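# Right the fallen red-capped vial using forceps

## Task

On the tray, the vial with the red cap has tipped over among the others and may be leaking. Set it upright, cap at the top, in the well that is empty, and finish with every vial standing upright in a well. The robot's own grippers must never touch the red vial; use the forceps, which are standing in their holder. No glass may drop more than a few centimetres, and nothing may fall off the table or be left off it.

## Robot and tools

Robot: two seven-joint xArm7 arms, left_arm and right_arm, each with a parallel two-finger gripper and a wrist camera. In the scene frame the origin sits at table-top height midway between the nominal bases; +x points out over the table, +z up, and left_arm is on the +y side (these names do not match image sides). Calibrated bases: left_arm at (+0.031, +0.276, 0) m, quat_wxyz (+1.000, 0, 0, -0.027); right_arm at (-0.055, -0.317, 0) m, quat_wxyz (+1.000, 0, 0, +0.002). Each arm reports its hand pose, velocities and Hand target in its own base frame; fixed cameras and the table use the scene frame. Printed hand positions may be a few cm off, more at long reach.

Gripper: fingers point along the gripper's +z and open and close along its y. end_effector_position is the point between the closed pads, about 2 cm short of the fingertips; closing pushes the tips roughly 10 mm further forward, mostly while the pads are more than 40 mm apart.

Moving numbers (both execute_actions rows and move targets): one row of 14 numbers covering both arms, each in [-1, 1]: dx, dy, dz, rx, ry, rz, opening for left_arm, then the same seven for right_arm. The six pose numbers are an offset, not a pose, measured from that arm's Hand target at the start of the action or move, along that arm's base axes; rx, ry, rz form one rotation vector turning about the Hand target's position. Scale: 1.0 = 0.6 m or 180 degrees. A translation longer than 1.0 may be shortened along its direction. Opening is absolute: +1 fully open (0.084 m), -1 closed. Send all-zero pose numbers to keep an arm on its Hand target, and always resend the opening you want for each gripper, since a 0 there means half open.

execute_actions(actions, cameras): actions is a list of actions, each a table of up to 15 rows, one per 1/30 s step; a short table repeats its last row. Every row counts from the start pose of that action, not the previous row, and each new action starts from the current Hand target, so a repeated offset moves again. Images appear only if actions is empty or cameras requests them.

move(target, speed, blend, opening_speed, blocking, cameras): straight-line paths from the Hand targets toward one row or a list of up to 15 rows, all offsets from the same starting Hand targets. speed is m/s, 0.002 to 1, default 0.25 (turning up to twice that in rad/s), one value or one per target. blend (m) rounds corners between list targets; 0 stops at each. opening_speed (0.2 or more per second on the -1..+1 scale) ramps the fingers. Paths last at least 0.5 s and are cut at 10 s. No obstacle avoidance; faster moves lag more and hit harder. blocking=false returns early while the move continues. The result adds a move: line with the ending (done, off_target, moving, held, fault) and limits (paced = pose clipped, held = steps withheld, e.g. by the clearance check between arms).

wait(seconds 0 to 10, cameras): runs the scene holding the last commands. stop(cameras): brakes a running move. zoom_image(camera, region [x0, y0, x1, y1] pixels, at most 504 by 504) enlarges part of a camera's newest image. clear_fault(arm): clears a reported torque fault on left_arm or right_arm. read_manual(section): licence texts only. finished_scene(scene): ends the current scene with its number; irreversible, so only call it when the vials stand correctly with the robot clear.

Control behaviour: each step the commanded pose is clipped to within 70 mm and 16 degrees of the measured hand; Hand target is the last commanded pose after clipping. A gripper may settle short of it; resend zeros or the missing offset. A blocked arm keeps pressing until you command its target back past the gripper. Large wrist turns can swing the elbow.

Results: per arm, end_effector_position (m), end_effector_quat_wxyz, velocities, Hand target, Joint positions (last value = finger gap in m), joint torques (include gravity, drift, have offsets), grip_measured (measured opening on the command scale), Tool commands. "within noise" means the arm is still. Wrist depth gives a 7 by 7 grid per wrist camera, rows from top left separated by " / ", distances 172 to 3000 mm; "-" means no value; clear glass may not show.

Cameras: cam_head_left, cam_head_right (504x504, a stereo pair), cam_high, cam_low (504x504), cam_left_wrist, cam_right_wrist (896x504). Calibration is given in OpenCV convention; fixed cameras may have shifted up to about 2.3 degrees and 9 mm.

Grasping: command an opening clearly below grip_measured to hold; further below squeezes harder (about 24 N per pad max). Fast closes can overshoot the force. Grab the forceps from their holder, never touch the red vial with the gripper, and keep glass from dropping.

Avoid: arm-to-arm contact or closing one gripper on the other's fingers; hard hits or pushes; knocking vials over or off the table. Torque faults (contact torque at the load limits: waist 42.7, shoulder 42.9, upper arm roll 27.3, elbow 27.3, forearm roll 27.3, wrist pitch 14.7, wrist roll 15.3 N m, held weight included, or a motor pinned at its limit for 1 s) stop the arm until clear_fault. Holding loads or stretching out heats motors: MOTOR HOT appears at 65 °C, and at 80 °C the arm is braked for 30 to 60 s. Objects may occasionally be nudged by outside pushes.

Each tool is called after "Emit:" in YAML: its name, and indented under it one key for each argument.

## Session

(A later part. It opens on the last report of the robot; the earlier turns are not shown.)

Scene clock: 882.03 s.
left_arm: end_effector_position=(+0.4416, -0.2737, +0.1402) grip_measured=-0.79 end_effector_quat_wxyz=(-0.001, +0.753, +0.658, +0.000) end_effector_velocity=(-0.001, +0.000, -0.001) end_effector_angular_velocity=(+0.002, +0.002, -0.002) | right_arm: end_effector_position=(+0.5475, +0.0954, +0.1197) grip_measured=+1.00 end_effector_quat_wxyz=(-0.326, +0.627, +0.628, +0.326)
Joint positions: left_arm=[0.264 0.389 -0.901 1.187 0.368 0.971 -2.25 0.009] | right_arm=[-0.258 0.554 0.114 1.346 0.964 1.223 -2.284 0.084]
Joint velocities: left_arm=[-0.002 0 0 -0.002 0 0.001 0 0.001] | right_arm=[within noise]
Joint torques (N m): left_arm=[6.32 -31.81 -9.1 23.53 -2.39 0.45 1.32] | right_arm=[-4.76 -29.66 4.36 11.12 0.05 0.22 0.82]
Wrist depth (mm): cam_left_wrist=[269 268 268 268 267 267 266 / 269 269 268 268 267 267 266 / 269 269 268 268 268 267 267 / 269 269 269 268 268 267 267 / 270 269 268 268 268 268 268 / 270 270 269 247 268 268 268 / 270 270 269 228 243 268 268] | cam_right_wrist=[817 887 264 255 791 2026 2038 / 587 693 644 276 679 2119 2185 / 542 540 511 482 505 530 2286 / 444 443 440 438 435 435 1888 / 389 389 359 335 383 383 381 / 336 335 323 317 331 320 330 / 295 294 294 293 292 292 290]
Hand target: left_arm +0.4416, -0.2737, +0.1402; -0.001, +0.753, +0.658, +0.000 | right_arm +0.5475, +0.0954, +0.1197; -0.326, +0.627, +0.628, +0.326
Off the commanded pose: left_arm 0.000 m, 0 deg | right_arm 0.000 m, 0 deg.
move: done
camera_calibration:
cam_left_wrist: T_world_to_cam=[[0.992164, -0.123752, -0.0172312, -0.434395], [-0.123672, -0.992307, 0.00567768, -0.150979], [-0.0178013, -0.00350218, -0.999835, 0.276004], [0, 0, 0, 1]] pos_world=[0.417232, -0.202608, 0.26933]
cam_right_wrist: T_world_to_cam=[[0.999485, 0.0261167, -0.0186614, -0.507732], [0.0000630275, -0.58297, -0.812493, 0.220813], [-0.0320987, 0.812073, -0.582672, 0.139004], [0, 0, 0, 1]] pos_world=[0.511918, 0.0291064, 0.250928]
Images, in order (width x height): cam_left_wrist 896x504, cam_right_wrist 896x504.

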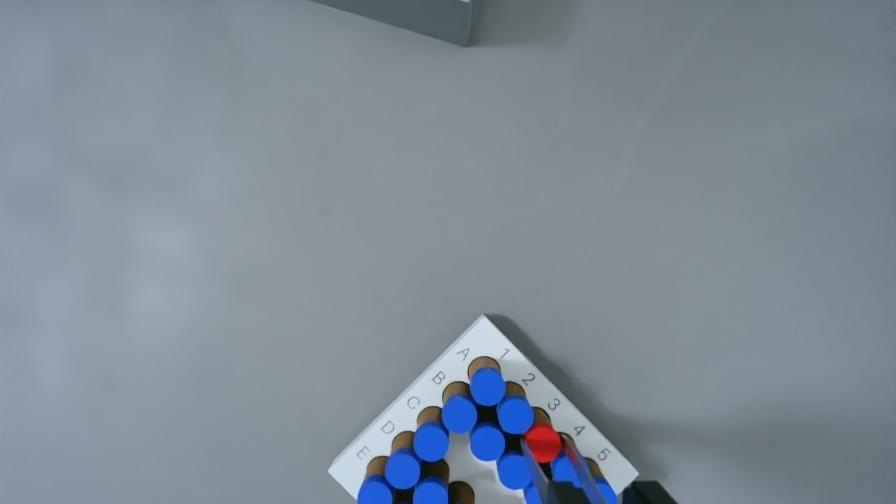

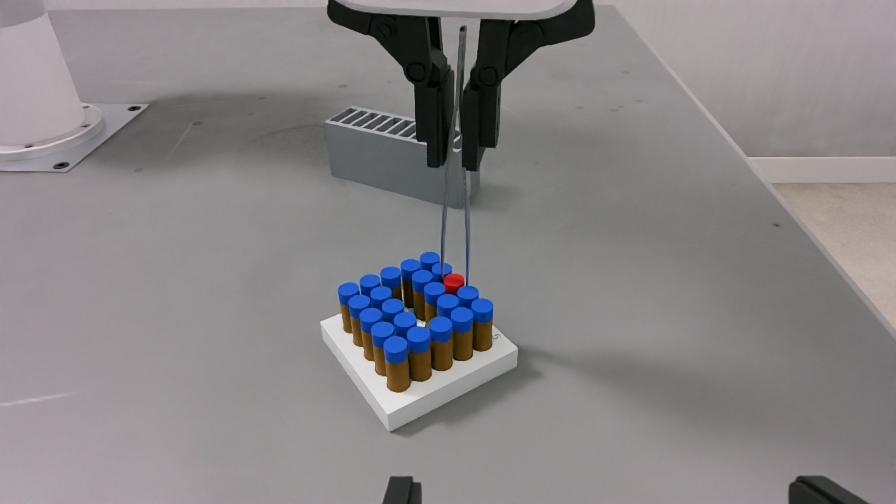

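Emit:
move:
  target:
    - [-0.0010,0.0002,0,0,0,0,-0.767,0,0,0,0,0,0,1]
    - [-0.0010,0.0002,0.02,0,0,0,-0.767,0,0,0,0,0,0,1]
    - [-0.0010,0.0002,0.09,0,0,0,-0.767,0,0,0,0,0,0,1]
  speed: [0.01,0.02,0.1]
  blend: [0,0.003,0]
  cameras: ["cam_left_wrist","cam_right_wrist"]

Emit:
zoom_image:
  camera: "cam_left_wrist"
  region: [400, 304, 600, 504]

Emit:
zoom_image:
  camera: "cam_right_wrist"
  region: [320, 220, 520, 420]

Scene clock: 892.37 s.
left_arm: end_effector_position=(+0.4410, -0.2736, +0.1941) grip_measured=-0.79 end_effector_quat_wxyz=(-0.001, +0.753, +0.658, +0.000) | right_arm: end_effector_position=(+0.5475, +0.0954, +0.1197) grip_measured=+1.00 end_effector_quat_wxyz=(-0.326, +0.627, +0.628, +0.326)
Joint positions: left_arm=[0.304 0.306 -0.95 1.258 0.279 1.094 -2.191 0.009] | right_arm=[-0.258 0.554 0.114 1.346 0.964 1.223 -2.284 0.084]
Joint torques (N m): left_arm=[6.38 -29.93 -7.99 24.8 -2.17 0.4 1.44] | right_arm=[-4.78 -29.67 4.29 11.03 0.07 0.17 0.81]
Wrist depth (mm): cam_left_wrist=[322 322 317 298 320 320 320 / 322 322 322 321 321 321 319 / 323 323 322 323 321 321 320 / 324 323 322 322 321 320 320 / 324 323 323 322 321 322 321 / 324 324 323 301 322 322 321 / 325 324 323 298 322 323 321] | cam_right_wrist=[818 885 882 796 941 2038 2056 / 587 691 688 683 679 2119 2172 / 543 539 507 485 505 529 2264 / 444 442 440 437 436 435 1867 / 390 389 359 335 384 382 381 / 336 335 324 317 331 321 329 / 295 294 294 293 291 291 291]
Hand target: left_arm +0.4410, -0.2736, +0.1942; -0.001, +0.753, +0.658, +0.000 | right_arm +0.5475, +0.0954, +0.1197; -0.326, +0.627, +0.628, +0.326
Off the commanded pose: left_arm 0.000 m, 0 deg | right_arm 0.000 m, 0 deg.
move: done
camera_calibration:
cam_left_wrist: T_world_to_cam=[[0.992164, -0.123752, -0.0172312, -0.432858], [-0.123672, -0.992307, 0.00567768, -0.15126], [-0.0178013, -0.00350218, -0.999835, 0.329885], [0, 0, 0, 1]] pos_world=[0.416632, -0.202508, 0.32323]
cam_right_wrist: T_world_to_cam=[[0.999485, 0.0261167, -0.0186614, -0.507732], [0.0000630275, -0.58297, -0.812493, 0.220813], [-0.0320987, 0.812073, -0.582672, 0.139004], [0, 0, 0, 1]] pos_world=[0.511918, 0.0291064, 0.250928]
Images, in order (width x height): cam_left_wrist 896x504, cam_right_wrist 896x504.

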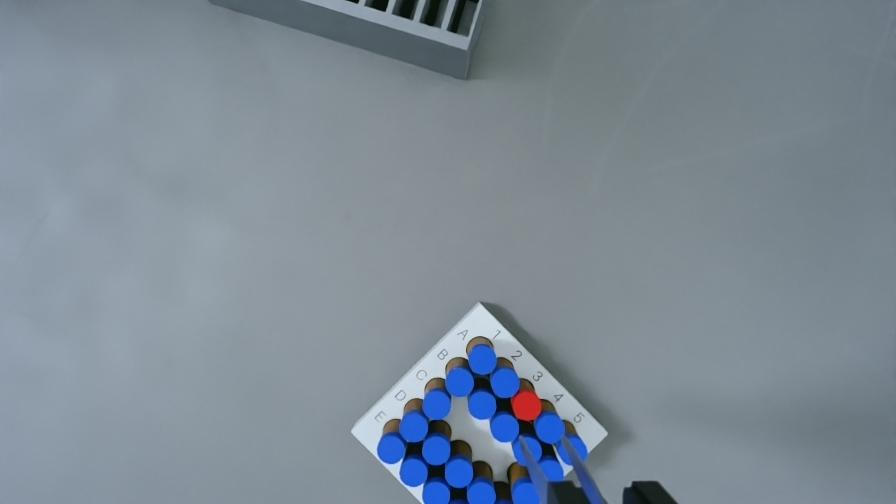

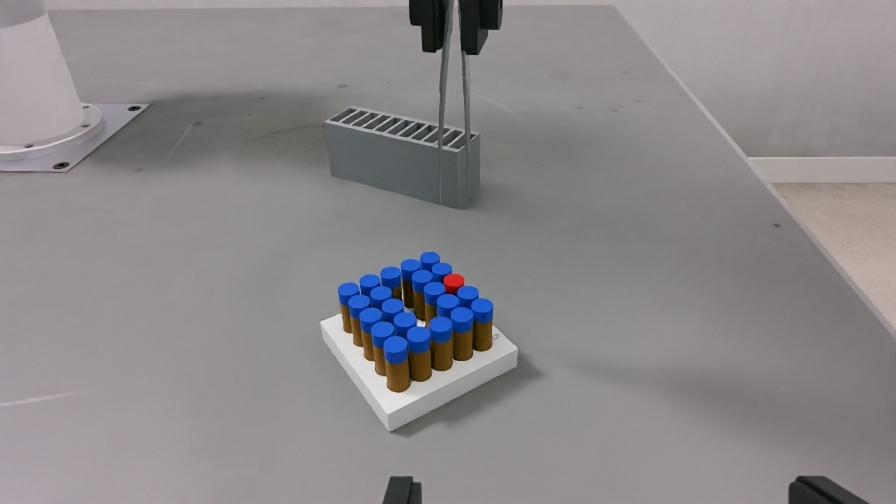

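Scaled by 2.520 from the camera's 896x504 image, which has a finer 1280x720 frame.

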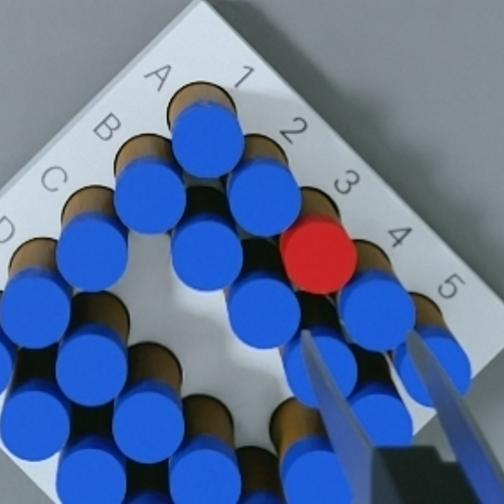

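Scaled by 2.520 from the camera's 896x504 image, which has a finer 1280x720 frame.

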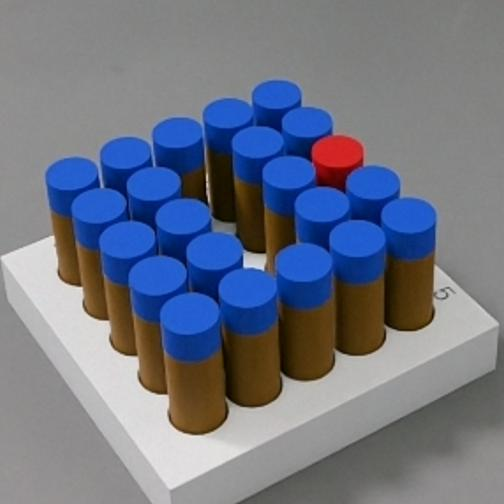

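Emit:
move:
  target: [0,0,0,0,0,0,-1,0,0,0,0,0,0,1]
  opening_speed: 0.3

Emit:
move:
  target: [-0.0933,0.3210,0.01,0,0,0.4117,-1,0,0,0,0,0,0,1]
  speed: 0.2
  cameras: ["cam_left_wrist","cam_right_wrist"]

Emit:
zoom_image:
  camera: "cam_left_wrist"
  region: [450, 304, 650, 504]

Emit:
zoom_image:
  camera: "cam_right_wrist"
  region: [300, 0, 500, 220]

Scene clock: 910.77 s.
left_arm: end_effector_position=(+0.4410, -0.2736, +0.1942) grip_measured=-0.88 end_effector_quat_wxyz=(-0.001, +0.753, +0.658, +0.000) | right_arm: end_effector_position=(+0.5475, +0.0954, +0.1197) grip_measured=+1.00 end_effector_quat_wxyz=(-0.326, +0.627, +0.628, +0.326)
Joint positions: left_arm=[0.304 0.306 -0.95 1.258 0.279 1.094 -2.191 0.005] | right_arm=[-0.258 0.554 0.114 1.346 0.964 1.223 -2.284 0.084]
Joint torques (N m): left_arm=[6.37 -30.06 -8.02 24.83 -2.37 0.42 1.31] | right_arm=[-4.7 -29.82 4.2 10.88 0.11 0.22 0.88]
Wrist depth (mm): cam_left_wrist=[323 322 317 297 320 321 320 / 324 323 322 321 321 320 321 / 324 323 323 322 321 321 320 / 324 323 323 323 322 322 321 / 324 324 324 321 322 322 321 / 324 323 323 302 322 322 321 / 325 324 324 297 322 322 322] | cam_right_wrist=[816 888 877 796 943 2014 2038 / 587 693 689 638 680 2112 2178 / 544 540 510 486 506 529 2271 / 444 442 440 438 436 434 1872 / 390 388 359 336 384 382 381 / 336 335 323 317 331 320 328 / 295 294 293 293 291 291 290]
Hand target: left_arm +0.4410, -0.2736, +0.1942; -0.001, +0.753, +0.658, +0.000 | right_arm +0.5475, +0.0954, +0.1197; -0.326, +0.627, +0.628, +0.326
Off the commanded pose: left_arm 0.000 m, 0 deg | right_arm 0.000 m, 0 deg.
move: done

Scene clock: 914.53 s.
left_arm: end_effector_position=(+0.3851, -0.0811, +0.2001) grip_measured=-0.88 end_effector_quat_wxyz=(+0.000, +0.205, +0.979, -0.001) | right_arm: end_effector_position=(+0.5475, +0.0954, +0.1197) grip_measured=+1.00 end_effector_quat_wxyz=(-0.326, +0.627, +0.628, +0.326)
Joint positions: left_arm=[0.586 -0.313 -0.741 0.8 -0.243 1.048 -2.737 0.005] | right_arm=[-0.258 0.554 0.114 1.346 0.964 1.223 -2.284 0.084]
Joint torques (N m): left_arm=[6.22 -18.05 6.2 16.48 -2.21 0.51 -1.87] | right_arm=[-4.6 -29.76 4.23 10.94 0.04 0.26 0.83]
Wrist depth (mm): cam_left_wrist=[330 330 329 329 327 328 327 / 330 330 329 328 328 328 327 / 330 330 329 330 329 328 328 / 331 331 329 329 329 329 328 / 331 330 330 329 329 328 327 / 331 331 331 330 329 330 328 / 331 331 329 330 329 329 328] | cam_right_wrist=[817 890 965 875 943 2020 2020 / 588 691 689 686 679 2112 2199 / 542 539 511 486 506 529 2249 / 444 443 440 437 437 434 1857 / 391 388 360 335 383 382 381 / 335 335 323 316 331 320 329 / 295 294 294 292 291 291 290]
Hand target: left_arm +0.3851, -0.0810, +0.2002; +0.000, +0.204, +0.979, -0.001 | right_arm +0.5475, +0.0954, +0.1197; -0.326, +0.627, +0.628, +0.326
Off the commanded pose: left_arm 0.000 m, 0 deg | right_arm 0.000 m, 0 deg.
move: done
camera_calibration:
cam_left_wrist: T_world_to_cam=[[0.391071, 0.920198, -0.0172913, -0.0372503], [0.920359, -0.391032, 0.00572473, -0.320409], [-0.00149357, -0.018153, -0.999834, 0.328195], [0, 0, 0, 1]] pos_world=[0.309949, -0.0850547, 0.32933]
cam_right_wrist: T_world_to_cam=[[0.999485, 0.0261167, -0.0186614, -0.507732], [0.0000630275, -0.58297, -0.812493, 0.220813], [-0.0320987, 0.812073, -0.582672, 0.139004], [0, 0, 0, 1]] pos_world=[0.511918, 0.0291064, 0.250928]
Images, in order (width x height): cam_left_wrist 896x504, cam_right_wrist 896x504.

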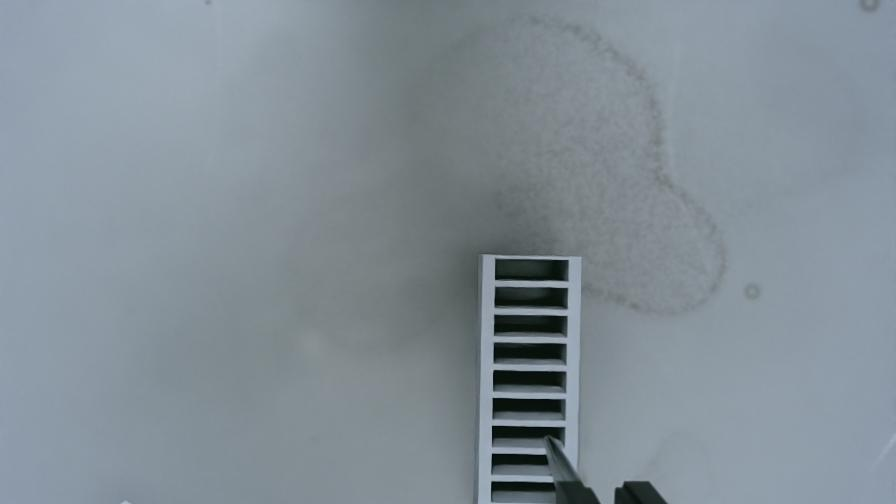

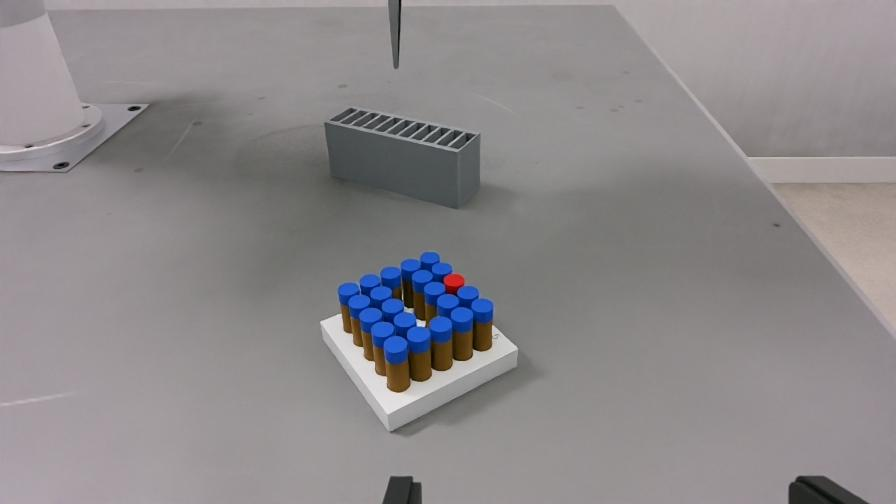

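Scaled by 2.520 from the camera's 896x504 image, which has a finer 1280x720 frame.

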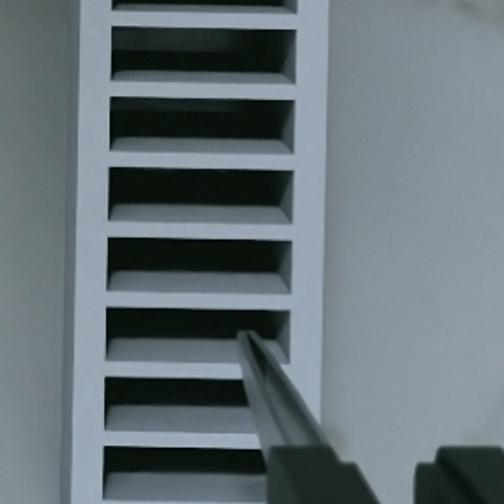

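Scaled by 2.291 from the camera's 896x504 image, which has a finer 1280x720 frame.

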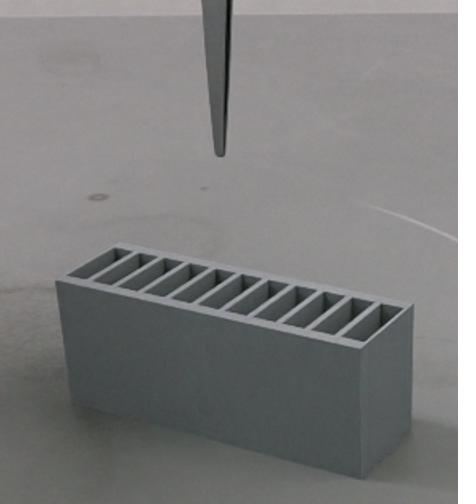

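Emit:
move:
  target:
    - [0.0012,-0.0028,0,0,0,-0.0067,-1,0,0,0,0,0,0,1]
    - [0.0012,-0.0028,-0.055,0,0,-0.0067,-1,0,0,0,0,0,0,1]
  speed: [0.03,0.08]
  cameras: ["cam_left_wrist","cam_right_wrist"]

Emit:
zoom_image:
  camera: "cam_left_wrist"
  region: [450, 304, 650, 504]

Emit:
zoom_image:
  camera: "cam_right_wrist"
  region: [300, 0, 500, 220]

Scene clock: 948.40 s.
left_arm: end_effector_position=(+0.3858, -0.0827, +0.1672) grip_measured=-0.88 end_effector_quat_wxyz=(+0.000, +0.215, +0.977, -0.001) | right_arm: end_effector_position=(+0.5475, +0.0954, +0.1197) grip_measured=+1.00 end_effector_quat_wxyz=(-0.326, +0.627, +0.628, +0.326)
Joint positions: left_arm=[0.592 -0.253 -0.775 0.745 -0.22 0.94 -2.745 0.005] | right_arm=[-0.258 0.554 0.114 1.346 0.964 1.223 -2.284 0.084]
Joint torques (N m): left_arm=[6.45 -3.42 1.33 16.12 2.28 -3.83 -1.69] | right_arm=[-4.64 -29.94 4.19 10.88 0.1 0.13 0.82]
Wrist depth (mm): cam_left_wrist=[298 297 297 296 296 295 294 / 297 297 296 296 296 295 294 / 298 297 297 297 296 296 295 / 298 297 297 296 296 296 296 / 298 298 297 296 264 296 296 / 298 298 297 297 254 296 295 / 299 298 298 297 249 296 296] | cam_right_wrist=[821 887 877 870 944 2020 2062 / 588 694 688 642 679 2106 2178 / 543 540 511 485 506 528 2257 / 444 442 440 438 437 435 1857 / 389 388 359 336 383 382 381 / 336 335 323 316 331 321 329 / 295 294 294 292 292 291 290]
Hand target: left_arm +0.3858, -0.0827, +0.1672; +0.000, +0.215, +0.977, -0.001 | right_arm +0.5475, +0.0954, +0.1197; -0.326, +0.627, +0.628, +0.326
Off the commanded pose: left_arm 0.000 m, 0 deg | right_arm 0.000 m, 0 deg.
move: done
camera_calibration:
cam_left_wrist: T_world_to_cam=[[0.410056, 0.911897, -0.0172591, -0.0445956], [0.912058, -0.41002, 0.00572477, -0.319841], [-0.00185618, -0.0180888, -0.999835, 0.295418], [0, 0, 0, 1]] pos_world=[0.310548, -0.0851309, 0.29643]
cam_right_wrist: T_world_to_cam=[[0.999485, 0.0261167, -0.0186614, -0.507732], [0.0000630275, -0.58297, -0.812493, 0.220813], [-0.0320987, 0.812073, -0.582672, 0.139004], [0, 0, 0, 1]] pos_world=[0.511918, 0.0291064, 0.250928]
Images, in order (width x height): cam_left_wrist 896x504, cam_right_wrist 896x504.

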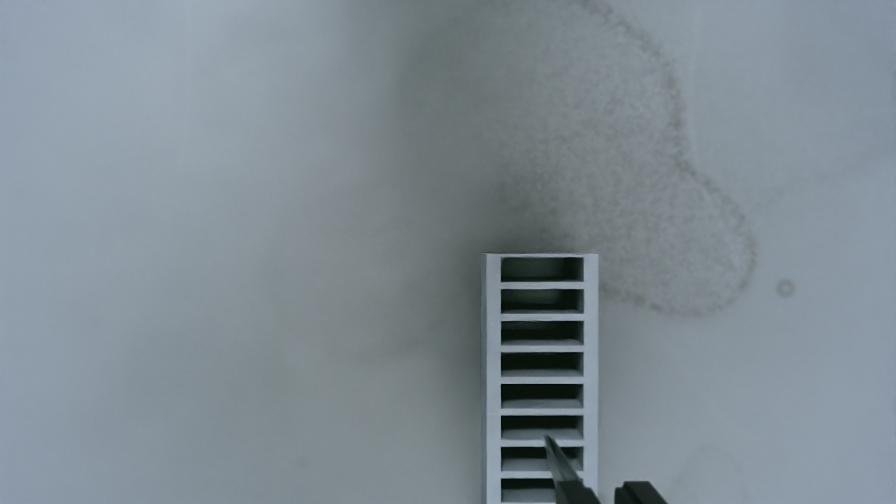

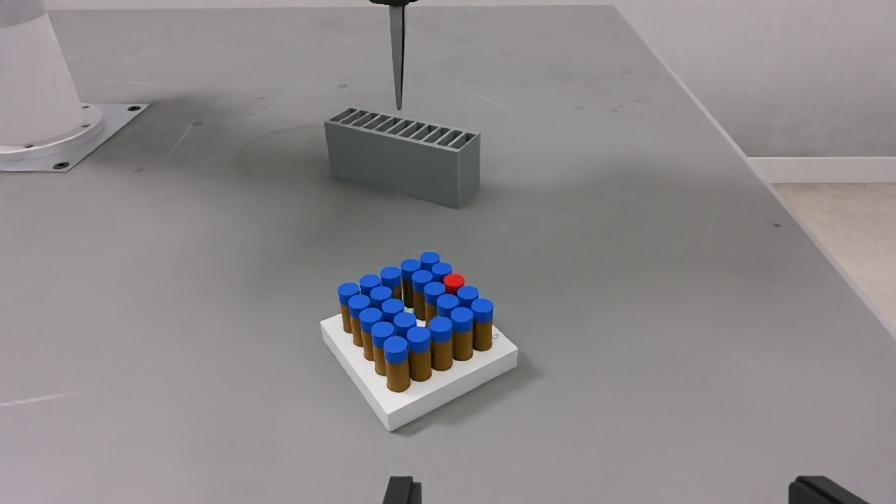

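Scaled by 2.520 from the camera's 896x504 image, which has a finer 1280x720 frame.

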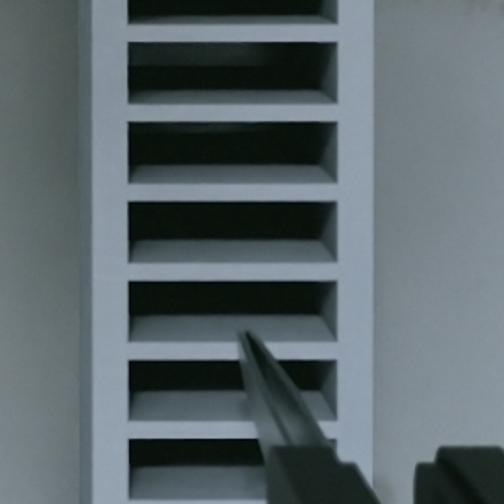

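Scaled by 2.291 from the camera's 896x504 image, which has a finer 1280x720 frame.

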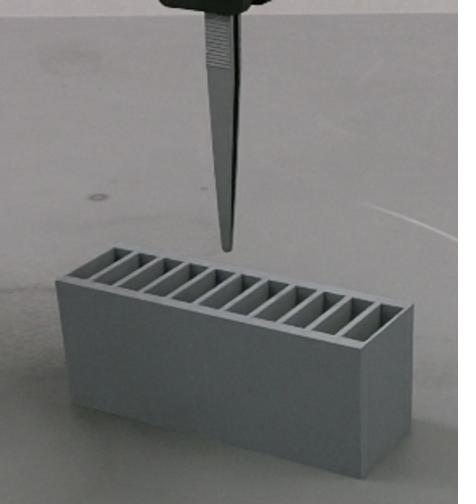

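Emit:
move:
  target:
    - [0.0006,-0.0003,-0.02,0,0,0,-1,0,0,0,0,0,0,1]
    - [0.0006,-0.0003,-0.090,0,0,0,-1,0,0,0,0,0,0,1]
  speed: [0.04,0.05]
  blend: [0.003,0]
  cameras: ["cam_left_wrist","cam_right_wrist"]

Emit:
zoom_image:
  camera: "cam_left_wrist"
  region: [450, 304, 650, 504]

Emit:
zoom_image:
  camera: "cam_right_wrist"
  region: [300, 0, 500, 220]

Scene clock: 957.97 s.
left_arm: end_effector_position=(+0.3861, -0.0829, +0.1132) grip_measured=-0.88 end_effector_quat_wxyz=(+0.000, +0.215, +0.977, -0.001) | right_arm: end_effector_position=(+0.5475, +0.0954, +0.1197) grip_measured=+1.00 end_effector_quat_wxyz=(-0.326, +0.627, +0.628, +0.326)
Joint positions: left_arm=[0.62 -0.116 -0.831 0.671 -0.127 0.753 -2.824 0.005] | right_arm=[-0.258 0.554 0.114 1.346 0.964 1.223 -2.284 0.084]
Joint torques (N m): left_arm=[6.47 -4.51 -0.57 15.06 2.16 -3.97 -1.77] | right_arm=[-4.56 -29.97 4.25 10.7 0.05 0.14 0.84]
Wrist depth (mm): cam_left_wrist=[243 243 242 242 242 241 241 / 243 243 243 242 242 241 241 / 243 243 243 242 242 242 241 / 244 243 243 243 242 242 242 / 244 243 243 243 193 242 242 / 244 243 243 243 206 242 242 / 244 243 243 243 200 243 242] | cam_right_wrist=[816 892 878 869 944 2026 2038 / 587 695 687 643 678 2106 2165 / 542 540 511 484 505 528 2279 / 444 442 440 437 437 434 1852 / 390 388 359 335 384 381 382 / 335 335 323 316 331 320 329 / 295 294 294 292 292 291 289]
Hand target: left_arm +0.3861, -0.0829, +0.1132; +0.000, +0.215, +0.977, -0.001 | right_arm +0.5475, +0.0954, +0.1197; -0.326, +0.627, +0.628, +0.326
Off the commanded pose: left_arm 0.000 m, 0 deg | right_arm 0.000 m, 0 deg.
move: done
camera_calibration:
cam_left_wrist: T_world_to_cam=[[0.410056, 0.911897, -0.0172591, -0.0455109], [0.912058, -0.41002, 0.00572477, -0.319978], [-0.00185618, -0.0180888, -0.999835, 0.241324], [0, 0, 0, 1]] pos_world=[0.310948, -0.0853309, 0.24233]
cam_right_wrist: T_world_to_cam=[[0.999485, 0.0261167, -0.0186614, -0.507732], [0.0000630275, -0.58297, -0.812493, 0.220813], [-0.0320987, 0.812073, -0.582672, 0.139004], [0, 0, 0, 1]] pos_world=[0.511918, 0.0291064, 0.250928]
Images, in order (width x height): cam_left_wrist 896x504, cam_right_wrist 896x504.

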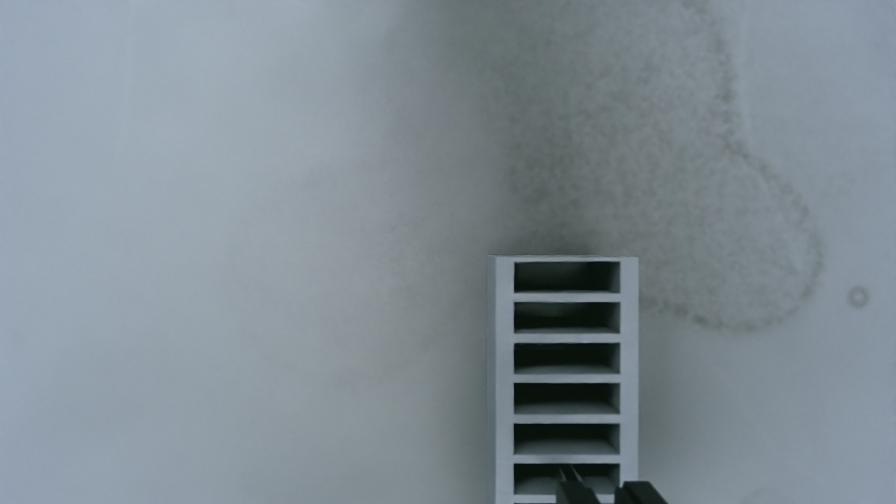

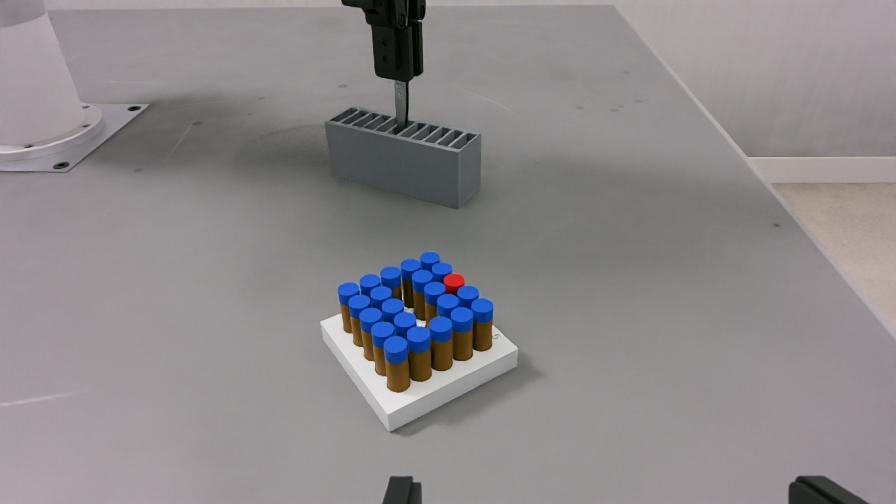

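Scaled by 2.520 from the camera's 896x504 image, which has a finer 1280x720 frame.

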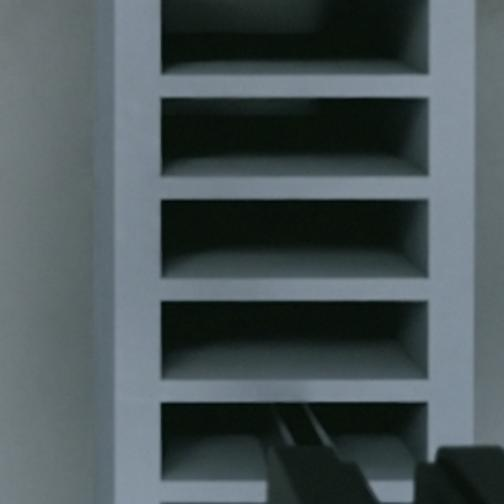

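Scaled by 2.291 from the camera's 896x504 image, which has a finer 1280x720 frame.

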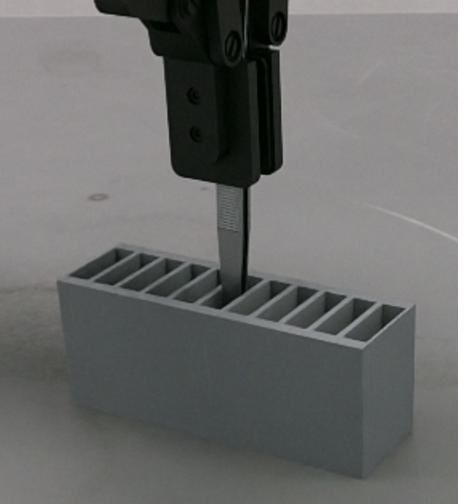

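Emit:
move:
  target: [0,0,-0.0053,0,0,0,-1,0,0,0,0,0,0,1]
  speed: 0.015

Emit:
move:
  target: [0,0,-0.0033,0,0,0,-1,0,0,0,0,0,0,1]
  speed: 0.01
  cameras: ["cam_right_wrist"]

Emit:
zoom_image:
  camera: "cam_right_wrist"
  region: [300, 0, 500, 220]

Scene clock: 964.13 s.
left_arm: end_effector_position=(+0.3861, -0.0829, +0.1100) grip_measured=-0.88 end_effector_quat_wxyz=(+0.000, +0.215, +0.977, -0.001) | right_arm: end_effector_position=(+0.5475, +0.0954, +0.1197) grip_measured=+1.00 end_effector_quat_wxyz=(-0.326, +0.627, +0.628, +0.326)
Joint positions: left_arm=[0.622 -0.106 -0.834 0.667 -0.118 0.742 -2.831 0.005] | right_arm=[-0.258 0.554 0.114 1.346 0.964 1.223 -2.284 0.084]
Joint torques (N m): left_arm=[6.25 -4.6 -0.88 14.75 2.21 -4.05 -1.83] | right_arm=[-4.34 -30.03 4.25 10.76 -0.05 0.13 0.79]
Wrist depth (mm): cam_left_wrist=[240 239 239 239 239 239 238 / 240 240 240 239 239 239 239 / 240 240 240 239 239 239 238 / 240 240 240 240 239 239 238 / 241 240 240 239 191 239 238 / 241 241 240 240 190 239 239 / 241 241 240 240 202 239 239] | cam_right_wrist=[816 893 806 866 946 2044 2014 / 587 695 689 641 678 2138 2178 / 543 540 511 486 506 527 2249 / 444 442 442 438 435 435 1877 / 389 387 359 335 383 383 381 / 335 334 323 316 332 320 329 / 295 295 293 292 291 292 290]
Hand target: left_arm +0.3861, -0.0829, +0.1100; +0.000, +0.215, +0.977, -0.001 | right_arm +0.5475, +0.0954, +0.1197; -0.326, +0.627, +0.628, +0.326
Off the commanded pose: left_arm 0.000 m, 0 deg | right_arm 0.000 m, 0 deg.
move: done

Scene clock: 964.83 s.
left_arm: end_effector_position=(+0.3861, -0.0829, +0.1081) grip_measured=-0.88 end_effector_quat_wxyz=(+0.000, +0.215, +0.977, -0.001) | right_arm: end_effector_position=(+0.5475, +0.0954, +0.1197) grip_measured=+1.00 end_effector_quat_wxyz=(-0.326, +0.627, +0.628, +0.326)
Joint positions: left_arm=[0.623 -0.1 -0.835 0.665 -0.112 0.736 -2.835 0.005] | right_arm=[-0.258 0.554 0.114 1.346 0.964 1.223 -2.284 0.084]
Joint torques (N m): left_arm=[6.42 -4.38 -0.87 14.94 2.08 -4.27 -1.87] | right_arm=[-4.43 -29.92 4.26 10.73 0.03 0.12 0.83]
Wrist depth (mm): cam_left_wrist=[238 238 237 237 237 236 236 / 238 238 237 237 237 236 236 / 239 238 237 237 237 236 236 / 239 238 238 237 237 237 236 / 239 238 238 238 192 237 237 / 239 238 238 238 188 237 237 / 239 239 238 238 188 237 237] | cam_right_wrist=[820 890 879 867 940 2002 2038 / 586 692 687 643 679 2106 2192 / 542 540 511 484 506 529 2257 / 444 444 440 438 435 434 1888 / 390 389 359 335 384 382 381 / 336 335 323 317 332 320 329 / 295 294 294 293 292 291 290]
Hand target: left_arm +0.3861, -0.0829, +0.1080; +0.000, +0.215, +0.977, -0.001 | right_arm +0.5475, +0.0954, +0.1197; -0.326, +0.627, +0.628, +0.326
Off the commanded pose: left_arm 0.000 m, 0 deg | right_arm 0.000 m, 0 deg.
move: done
camera_calibration:
cam_right_wrist: T_world_to_cam=[[0.999485, 0.0261167, -0.0186614, -0.507732], [0.0000630275, -0.58297, -0.812493, 0.220813], [-0.0320987, 0.812073, -0.582672, 0.139004], [0, 0, 0, 1]] pos_world=[0.511918, 0.0291064, 0.250928]
Images, in order (width x height): cam_right_wrist 896x504.

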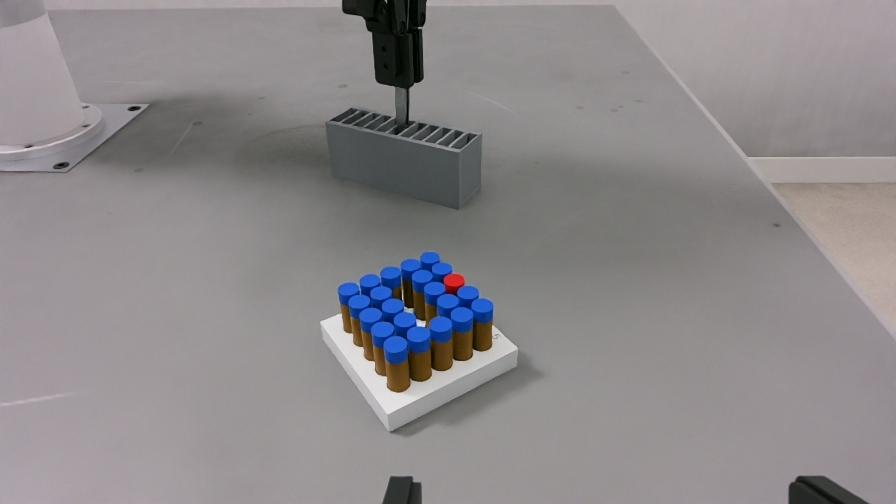

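Scaled by 2.291 from the camera's 896x504 image, which has a finer 1280x720 frame.

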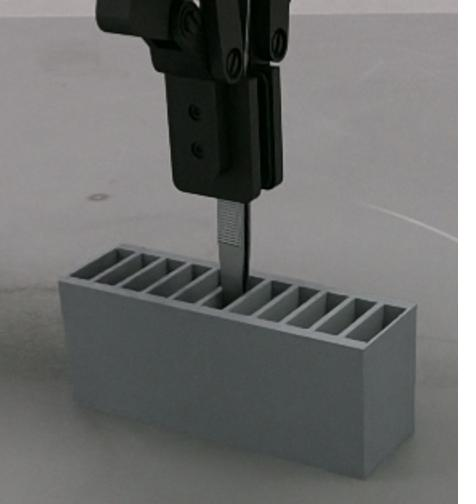

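Emit:
move:
  target: [0,0,-0.0025,0,0,0,-1,0,0,0,0,0,0,1]
  speed: 0.01
  cameras: ["cam_right_wrist"]

Emit:
zoom_image:
  camera: "cam_right_wrist"
  region: [300, 0, 500, 220]

Scene clock: 970.00 s.
left_arm: end_effector_position=(+0.3861, -0.0829, +0.1066) grip_measured=-0.88 end_effector_quat_wxyz=(+0.000, +0.215, +0.977, -0.001) | right_arm: end_effector_position=(+0.5475, +0.0954, +0.1197) grip_measured=+1.00 end_effector_quat_wxyz=(-0.326, +0.627, +0.628, +0.326)
Joint positions: left_arm=[0.624 -0.095 -0.836 0.663 -0.107 0.73 -2.839 0.005] | right_arm=[-0.258 0.554 0.114 1.346 0.964 1.223 -2.284 0.084]
Joint torques (N m): left_arm=[6.33 -4.17 -0.99 14.59 2.15 -4.14 -1.76] | right_arm=[-4.6 -29.95 4.29 10.6 0.08 0.14 0.81]
Wrist depth (mm): cam_left_wrist=[237 237 235 235 235 235 234 / 237 236 236 236 235 235 235 / 237 237 236 235 235 235 235 / 237 236 236 236 236 235 235 / 238 237 237 236 192 236 236 / 237 237 237 236 186 235 235 / 237 237 237 236 186 236 235] | cam_right_wrist=[818 894 806 869 946 1991 2038 / 588 696 690 640 681 2106 2172 / 541 537 509 485 505 529 2249 / 444 442 440 438 436 434 1882 / 391 389 359 335 383 382 381 / 336 335 324 316 332 320 329 / 295 294 294 292 292 291 290]
Hand target: left_arm +0.3861, -0.0829, +0.1065; +0.000, +0.215, +0.977, -0.001 | right_arm +0.5475, +0.0954, +0.1197; -0.326, +0.627, +0.628, +0.326
Off the commanded pose: left_arm 0.000 m, 0 deg | right_arm 0.000 m, 0 deg.
move: done
camera_calibration:
cam_right_wrist: T_world_to_cam=[[0.999485, 0.0261167, -0.0186614, -0.507732], [0.0000630275, -0.58297, -0.812493, 0.220813], [-0.0320987, 0.812073, -0.582672, 0.139004], [0, 0, 0, 1]] pos_world=[0.511918, 0.0291064, 0.250928]
Images, in order (width x height): cam_right_wrist 896x504.

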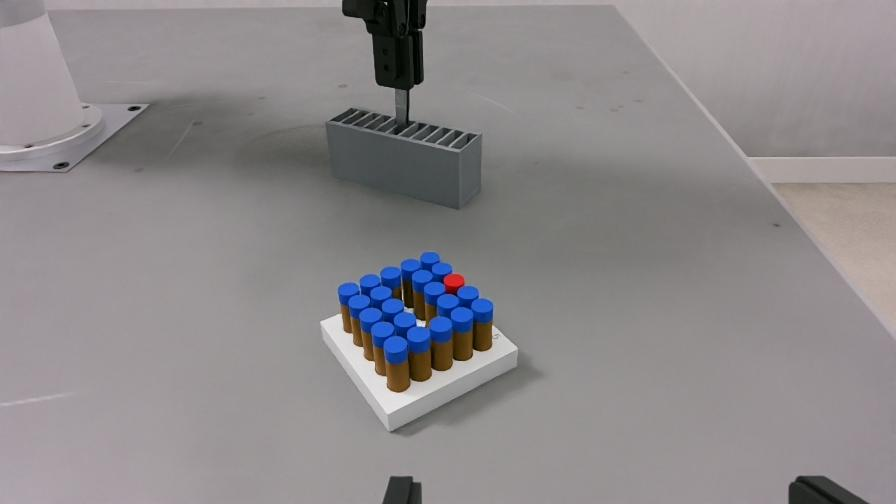

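Scaled by 2.291 from the camera's 896x504 image, which has a finer 1280x720 frame.

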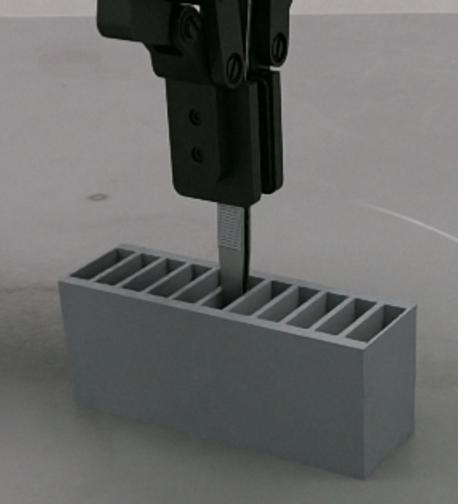

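Emit:
move:
  target: [0,0,-0.0025,0,0,0,-1,0,0,0,0,0,0,1]
  speed: 0.01

Emit:
move:
  target: [0,0,-0.0017,0,0,0,-1,0,0,0,0,0,0,1]
  speed: 0.01
  cameras: ["cam_right_wrist"]

Emit:
zoom_image:
  camera: "cam_right_wrist"
  region: [300, 0, 500, 220]

Scene clock: 977.93 s.
left_arm: end_effector_position=(+0.3862, -0.0829, +0.1051) grip_measured=-0.88 end_effector_quat_wxyz=(+0.000, +0.215, +0.977, -0.001) | right_arm: end_effector_position=(+0.5475, +0.0954, +0.1197) grip_measured=+1.00 end_effector_quat_wxyz=(-0.326, +0.627, +0.628, +0.326)
Joint positions: left_arm=[0.625 -0.09 -0.838 0.662 -0.102 0.725 -2.843 0.005] | right_arm=[-0.258 0.554 0.114 1.346 0.964 1.223 -2.284 0.084]
Joint torques (N m): left_arm=[6.04 0.65 -1.58 7.36 2.02 -3.19 -1.7] | right_arm=[-4.44 -29.92 4.22 10.57 0.09 0.07 0.79]
Wrist depth (mm): cam_left_wrist=[235 235 234 234 234 234 233 / 236 235 235 234 234 234 234 / 235 235 235 235 234 234 234 / 236 235 235 234 235 234 234 / 236 235 236 235 186 234 233 / 236 236 235 235 185 235 234 / 236 236 236 235 185 235 235] | cam_right_wrist=[816 889 807 866 945 2020 2026 / 588 693 687 641 681 2119 2192 / 542 539 511 485 504 529 2279 / 445 443 441 437 437 434 1862 / 390 388 360 335 384 382 381 / 336 335 323 316 331 320 329 / 295 295 294 292 292 291 290]
Hand target: left_arm +0.3861, -0.0829, +0.1050; +0.000, +0.215, +0.977, -0.001 | right_arm +0.5475, +0.0954, +0.1197; -0.326, +0.627, +0.628, +0.326
Off the commanded pose: left_arm 0.000 m, 0 deg | right_arm 0.000 m, 0 deg.
move: done

Scene clock: 978.63 s.
left_arm: end_effector_position=(+0.3862, -0.0829, +0.1041) grip_measured=-0.88 end_effector_quat_wxyz=(+0.000, +0.215, +0.977, -0.001) | right_arm: end_effector_position=(+0.5475, +0.0954, +0.1197) grip_measured=+1.00 end_effector_quat_wxyz=(-0.326, +0.627, +0.628, +0.326)
Joint positions: left_arm=[0.626 -0.086 -0.838 0.661 -0.099 0.722 -2.845 0.005] | right_arm=[-0.258 0.554 0.114 1.346 0.964 1.223 -2.284 0.084]
Joint torques (N m): left_arm=[6.02 5.6 -2.12 1.21 2.21 -2.39 -1.78] | right_arm=[-4.38 -30.13 4.25 10.56 0.06 0.11 0.82]
Wrist depth (mm): cam_left_wrist=[234 234 234 233 233 233 233 / 235 234 234 234 233 233 232 / 235 234 234 234 234 233 233 / 235 234 234 234 234 233 233 / 235 235 234 234 184 233 233 / 235 235 234 234 184 234 234 / 235 235 235 234 184 233 234] | cam_right_wrist=[818 890 805 868 941 2008 2020 / 589 693 690 640 679 2106 2172 / 542 540 511 485 506 528 2228 / 445 443 439 439 435 435 1872 / 390 389 360 336 383 381 381 / 335 335 323 316 331 320 329 / 295 294 293 292 291 290 290]
Hand target: left_arm +0.3861, -0.0829, +0.1040; +0.000, +0.215, +0.977, -0.001 | right_arm +0.5475, +0.0954, +0.1197; -0.326, +0.627, +0.628, +0.326
Off the commanded pose: left_arm 0.000 m, 0 deg | right_arm 0.000 m, 0 deg.
move: done
camera_calibration:
cam_right_wrist: T_world_to_cam=[[0.999485, 0.0261167, -0.0186614, -0.507732], [0.0000630275, -0.58297, -0.812493, 0.220813], [-0.0320987, 0.812073, -0.582672, 0.139004], [0, 0, 0, 1]] pos_world=[0.511918, 0.0291064, 0.250928]
Images, in order (width x height): cam_right_wrist 896x504.

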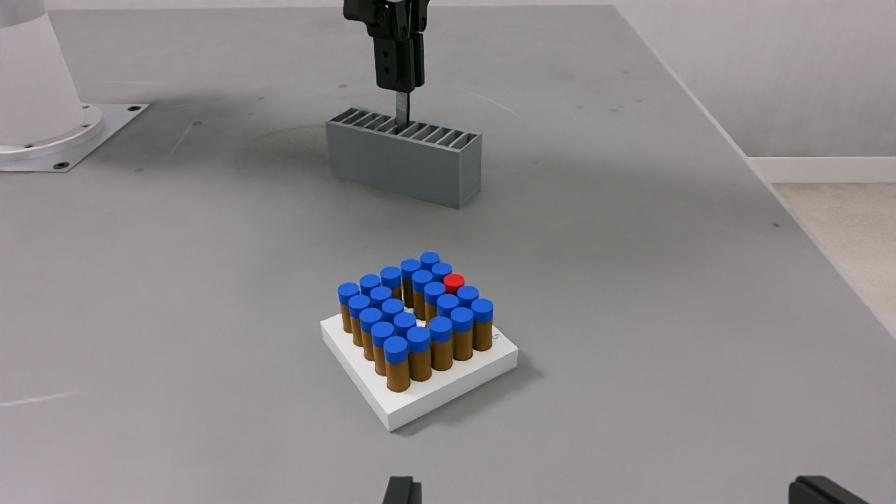

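Scaled by 2.291 from the camera's 896x504 image, which has a finer 1280x720 frame.

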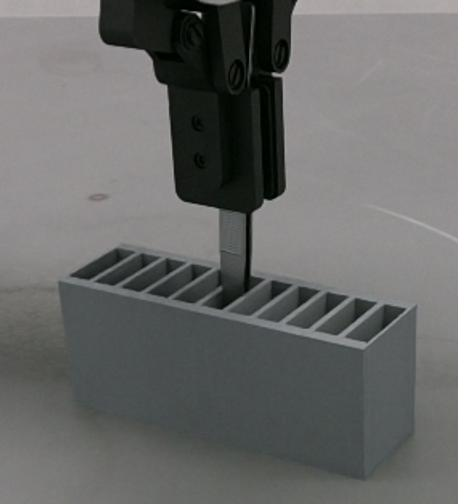

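Emit:
move:
  target: [0,0,0.0028,0,0,0,-1,0,0,0,0,0,0,1]
  speed: 0.01

Emit:
move:
  target: [0,0,0,0,0,0,-0.4,0,0,0,0,0,0,1]
  opening_speed: 0.4
  cameras: ["cam_left_wrist","cam_right_wrist"]

Emit:
zoom_image:
  camera: "cam_right_wrist"
  region: [300, 0, 500, 220]

Scene clock: 984.47 s.
left_arm: end_effector_position=(+0.3860, -0.0829, +0.1055) grip_measured=-0.88 end_effector_quat_wxyz=(+0.000, +0.215, +0.977, -0.001) | right_arm: end_effector_position=(+0.5475, +0.0954, +0.1197) grip_measured=+1.00 end_effector_quat_wxyz=(-0.326, +0.627, +0.628, +0.326)
Joint positions: left_arm=[0.625 -0.091 -0.837 0.662 -0.104 0.727 -2.841 0.005] | right_arm=[-0.258 0.554 0.114 1.346 0.964 1.223 -2.284 0.084]
Joint torques (N m): left_arm=[-7.06 -16.92 2.56 17.69 -2.38 1.18 1.2] | right_arm=[-4.39 -30.15 4.23 10.47 0.13 0.08 0.82]
Wrist depth (mm): cam_left_wrist=[236 235 235 234 235 234 234 / 235 235 235 235 234 233 233 / 236 235 235 235 235 235 234 / 236 236 236 235 235 234 234 / 236 236 235 235 191 234 234 / 237 236 236 235 185 235 234 / 237 236 236 236 186 235 234] | cam_right_wrist=[817 888 807 871 941 2014 2032 / 587 693 688 640 679 2119 2178 / 543 538 510 486 505 527 2271 / 443 442 441 438 436 434 1862 / 389 388 359 334 384 383 381 / 336 335 324 317 331 320 328 / 295 294 294 293 291 291 290]
Hand target: left_arm +0.3861, -0.0829, +0.1057; +0.000, +0.215, +0.977, -0.001 | right_arm +0.5475, +0.0954, +0.1197; -0.326, +0.627, +0.628, +0.326
Off the commanded pose: left_arm 0.000 m, 0 deg | right_arm 0.000 m, 0 deg.
move: done

Scene clock: 986.27 s.
left_arm: end_effector_position=(+0.3861, -0.0829, +0.1056) grip_measured=-0.42 end_effector_quat_wxyz=(+0.000, +0.215, +0.977, -0.001) | right_arm: end_effector_position=(+0.5475, +0.0954, +0.1197) grip_measured=+1.00 end_effector_quat_wxyz=(-0.326, +0.627, +0.628, +0.326)
Joint positions: left_arm=[0.625 -0.092 -0.837 0.662 -0.104 0.727 -2.841 0.026] | right_arm=[-0.258 0.554 0.114 1.346 0.964 1.223 -2.284 0.084]
Joint torques (N m): left_arm=[-6.02 -18.08 2.71 18.56 -1.9 -1.87 1.29] | right_arm=[-4.33 -30.19 4.27 10.42 0.16 0.03 0.82]
Wrist depth (mm): cam_left_wrist=[235 235 235 235 235 234 234 / 235 235 235 235 235 235 234 / 236 235 235 235 235 234 234 / 236 236 236 235 235 234 234 / 236 236 236 235 192 235 234 / 236 236 236 235 185 235 234 / 236 236 236 236 185 235 235] | cam_right_wrist=[817 892 805 866 945 2014 2044 / 586 691 646 640 679 2099 2185 / 542 540 511 484 504 528 2271 / 446 443 441 438 435 434 1882 / 390 388 360 335 383 381 381 / 335 335 324 316 332 320 329 / 295 294 294 292 292 291 290]
Hand target: left_arm +0.3861, -0.0829, +0.1057; +0.000, +0.215, +0.977, -0.001 | right_arm +0.5475, +0.0954, +0.1197; -0.326, +0.627, +0.628, +0.326
Off the commanded pose: left_arm 0.000 m, 0 deg | right_arm 0.000 m, 0 deg.
move: done
camera_calibration:
cam_left_wrist: T_world_to_cam=[[0.410054, 0.911897, -0.0173001, -0.0456302], [0.912059, -0.41002, 0.00563357, -0.319914], [-0.00195616, -0.0180888, -0.999834, 0.233856], [0, 0, 0, 1]] pos_world=[0.310948, -0.0853309, 0.23483]
cam_right_wrist: T_world_to_cam=[[0.999485, 0.0261167, -0.0186614, -0.507732], [0.0000630275, -0.58297, -0.812493, 0.220813], [-0.0320987, 0.812073, -0.582672, 0.139004], [0, 0, 0, 1]] pos_world=[0.511918, 0.0291064, 0.250928]
Images, in order (width x height): cam_left_wrist 896x504, cam_right_wrist 896x504.

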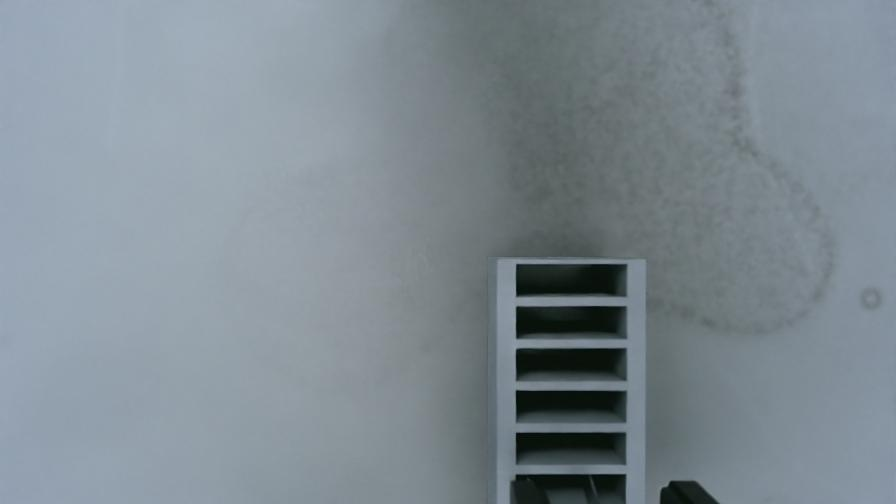

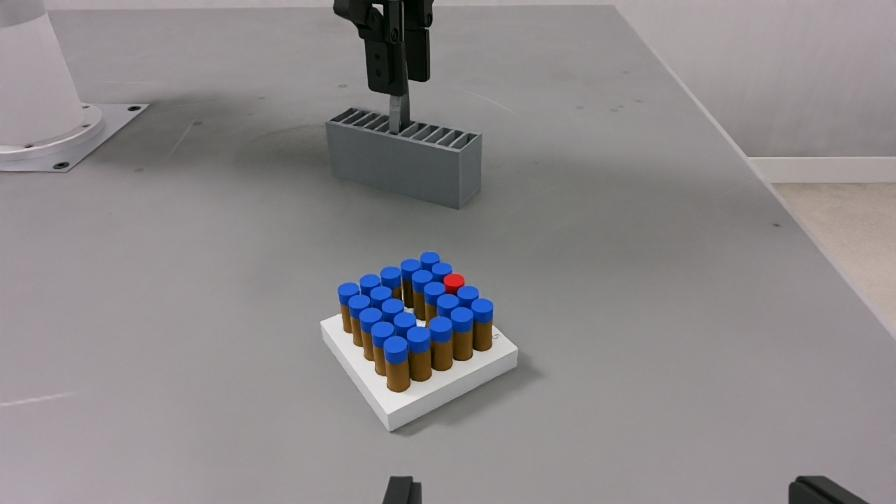

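Scaled by 2.291 from the camera's 896x504 image, which has a finer 1280x720 frame.

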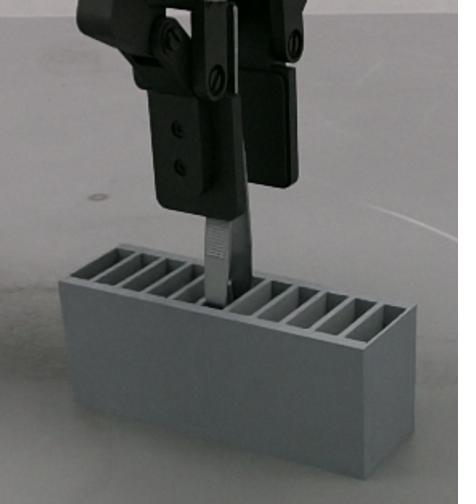

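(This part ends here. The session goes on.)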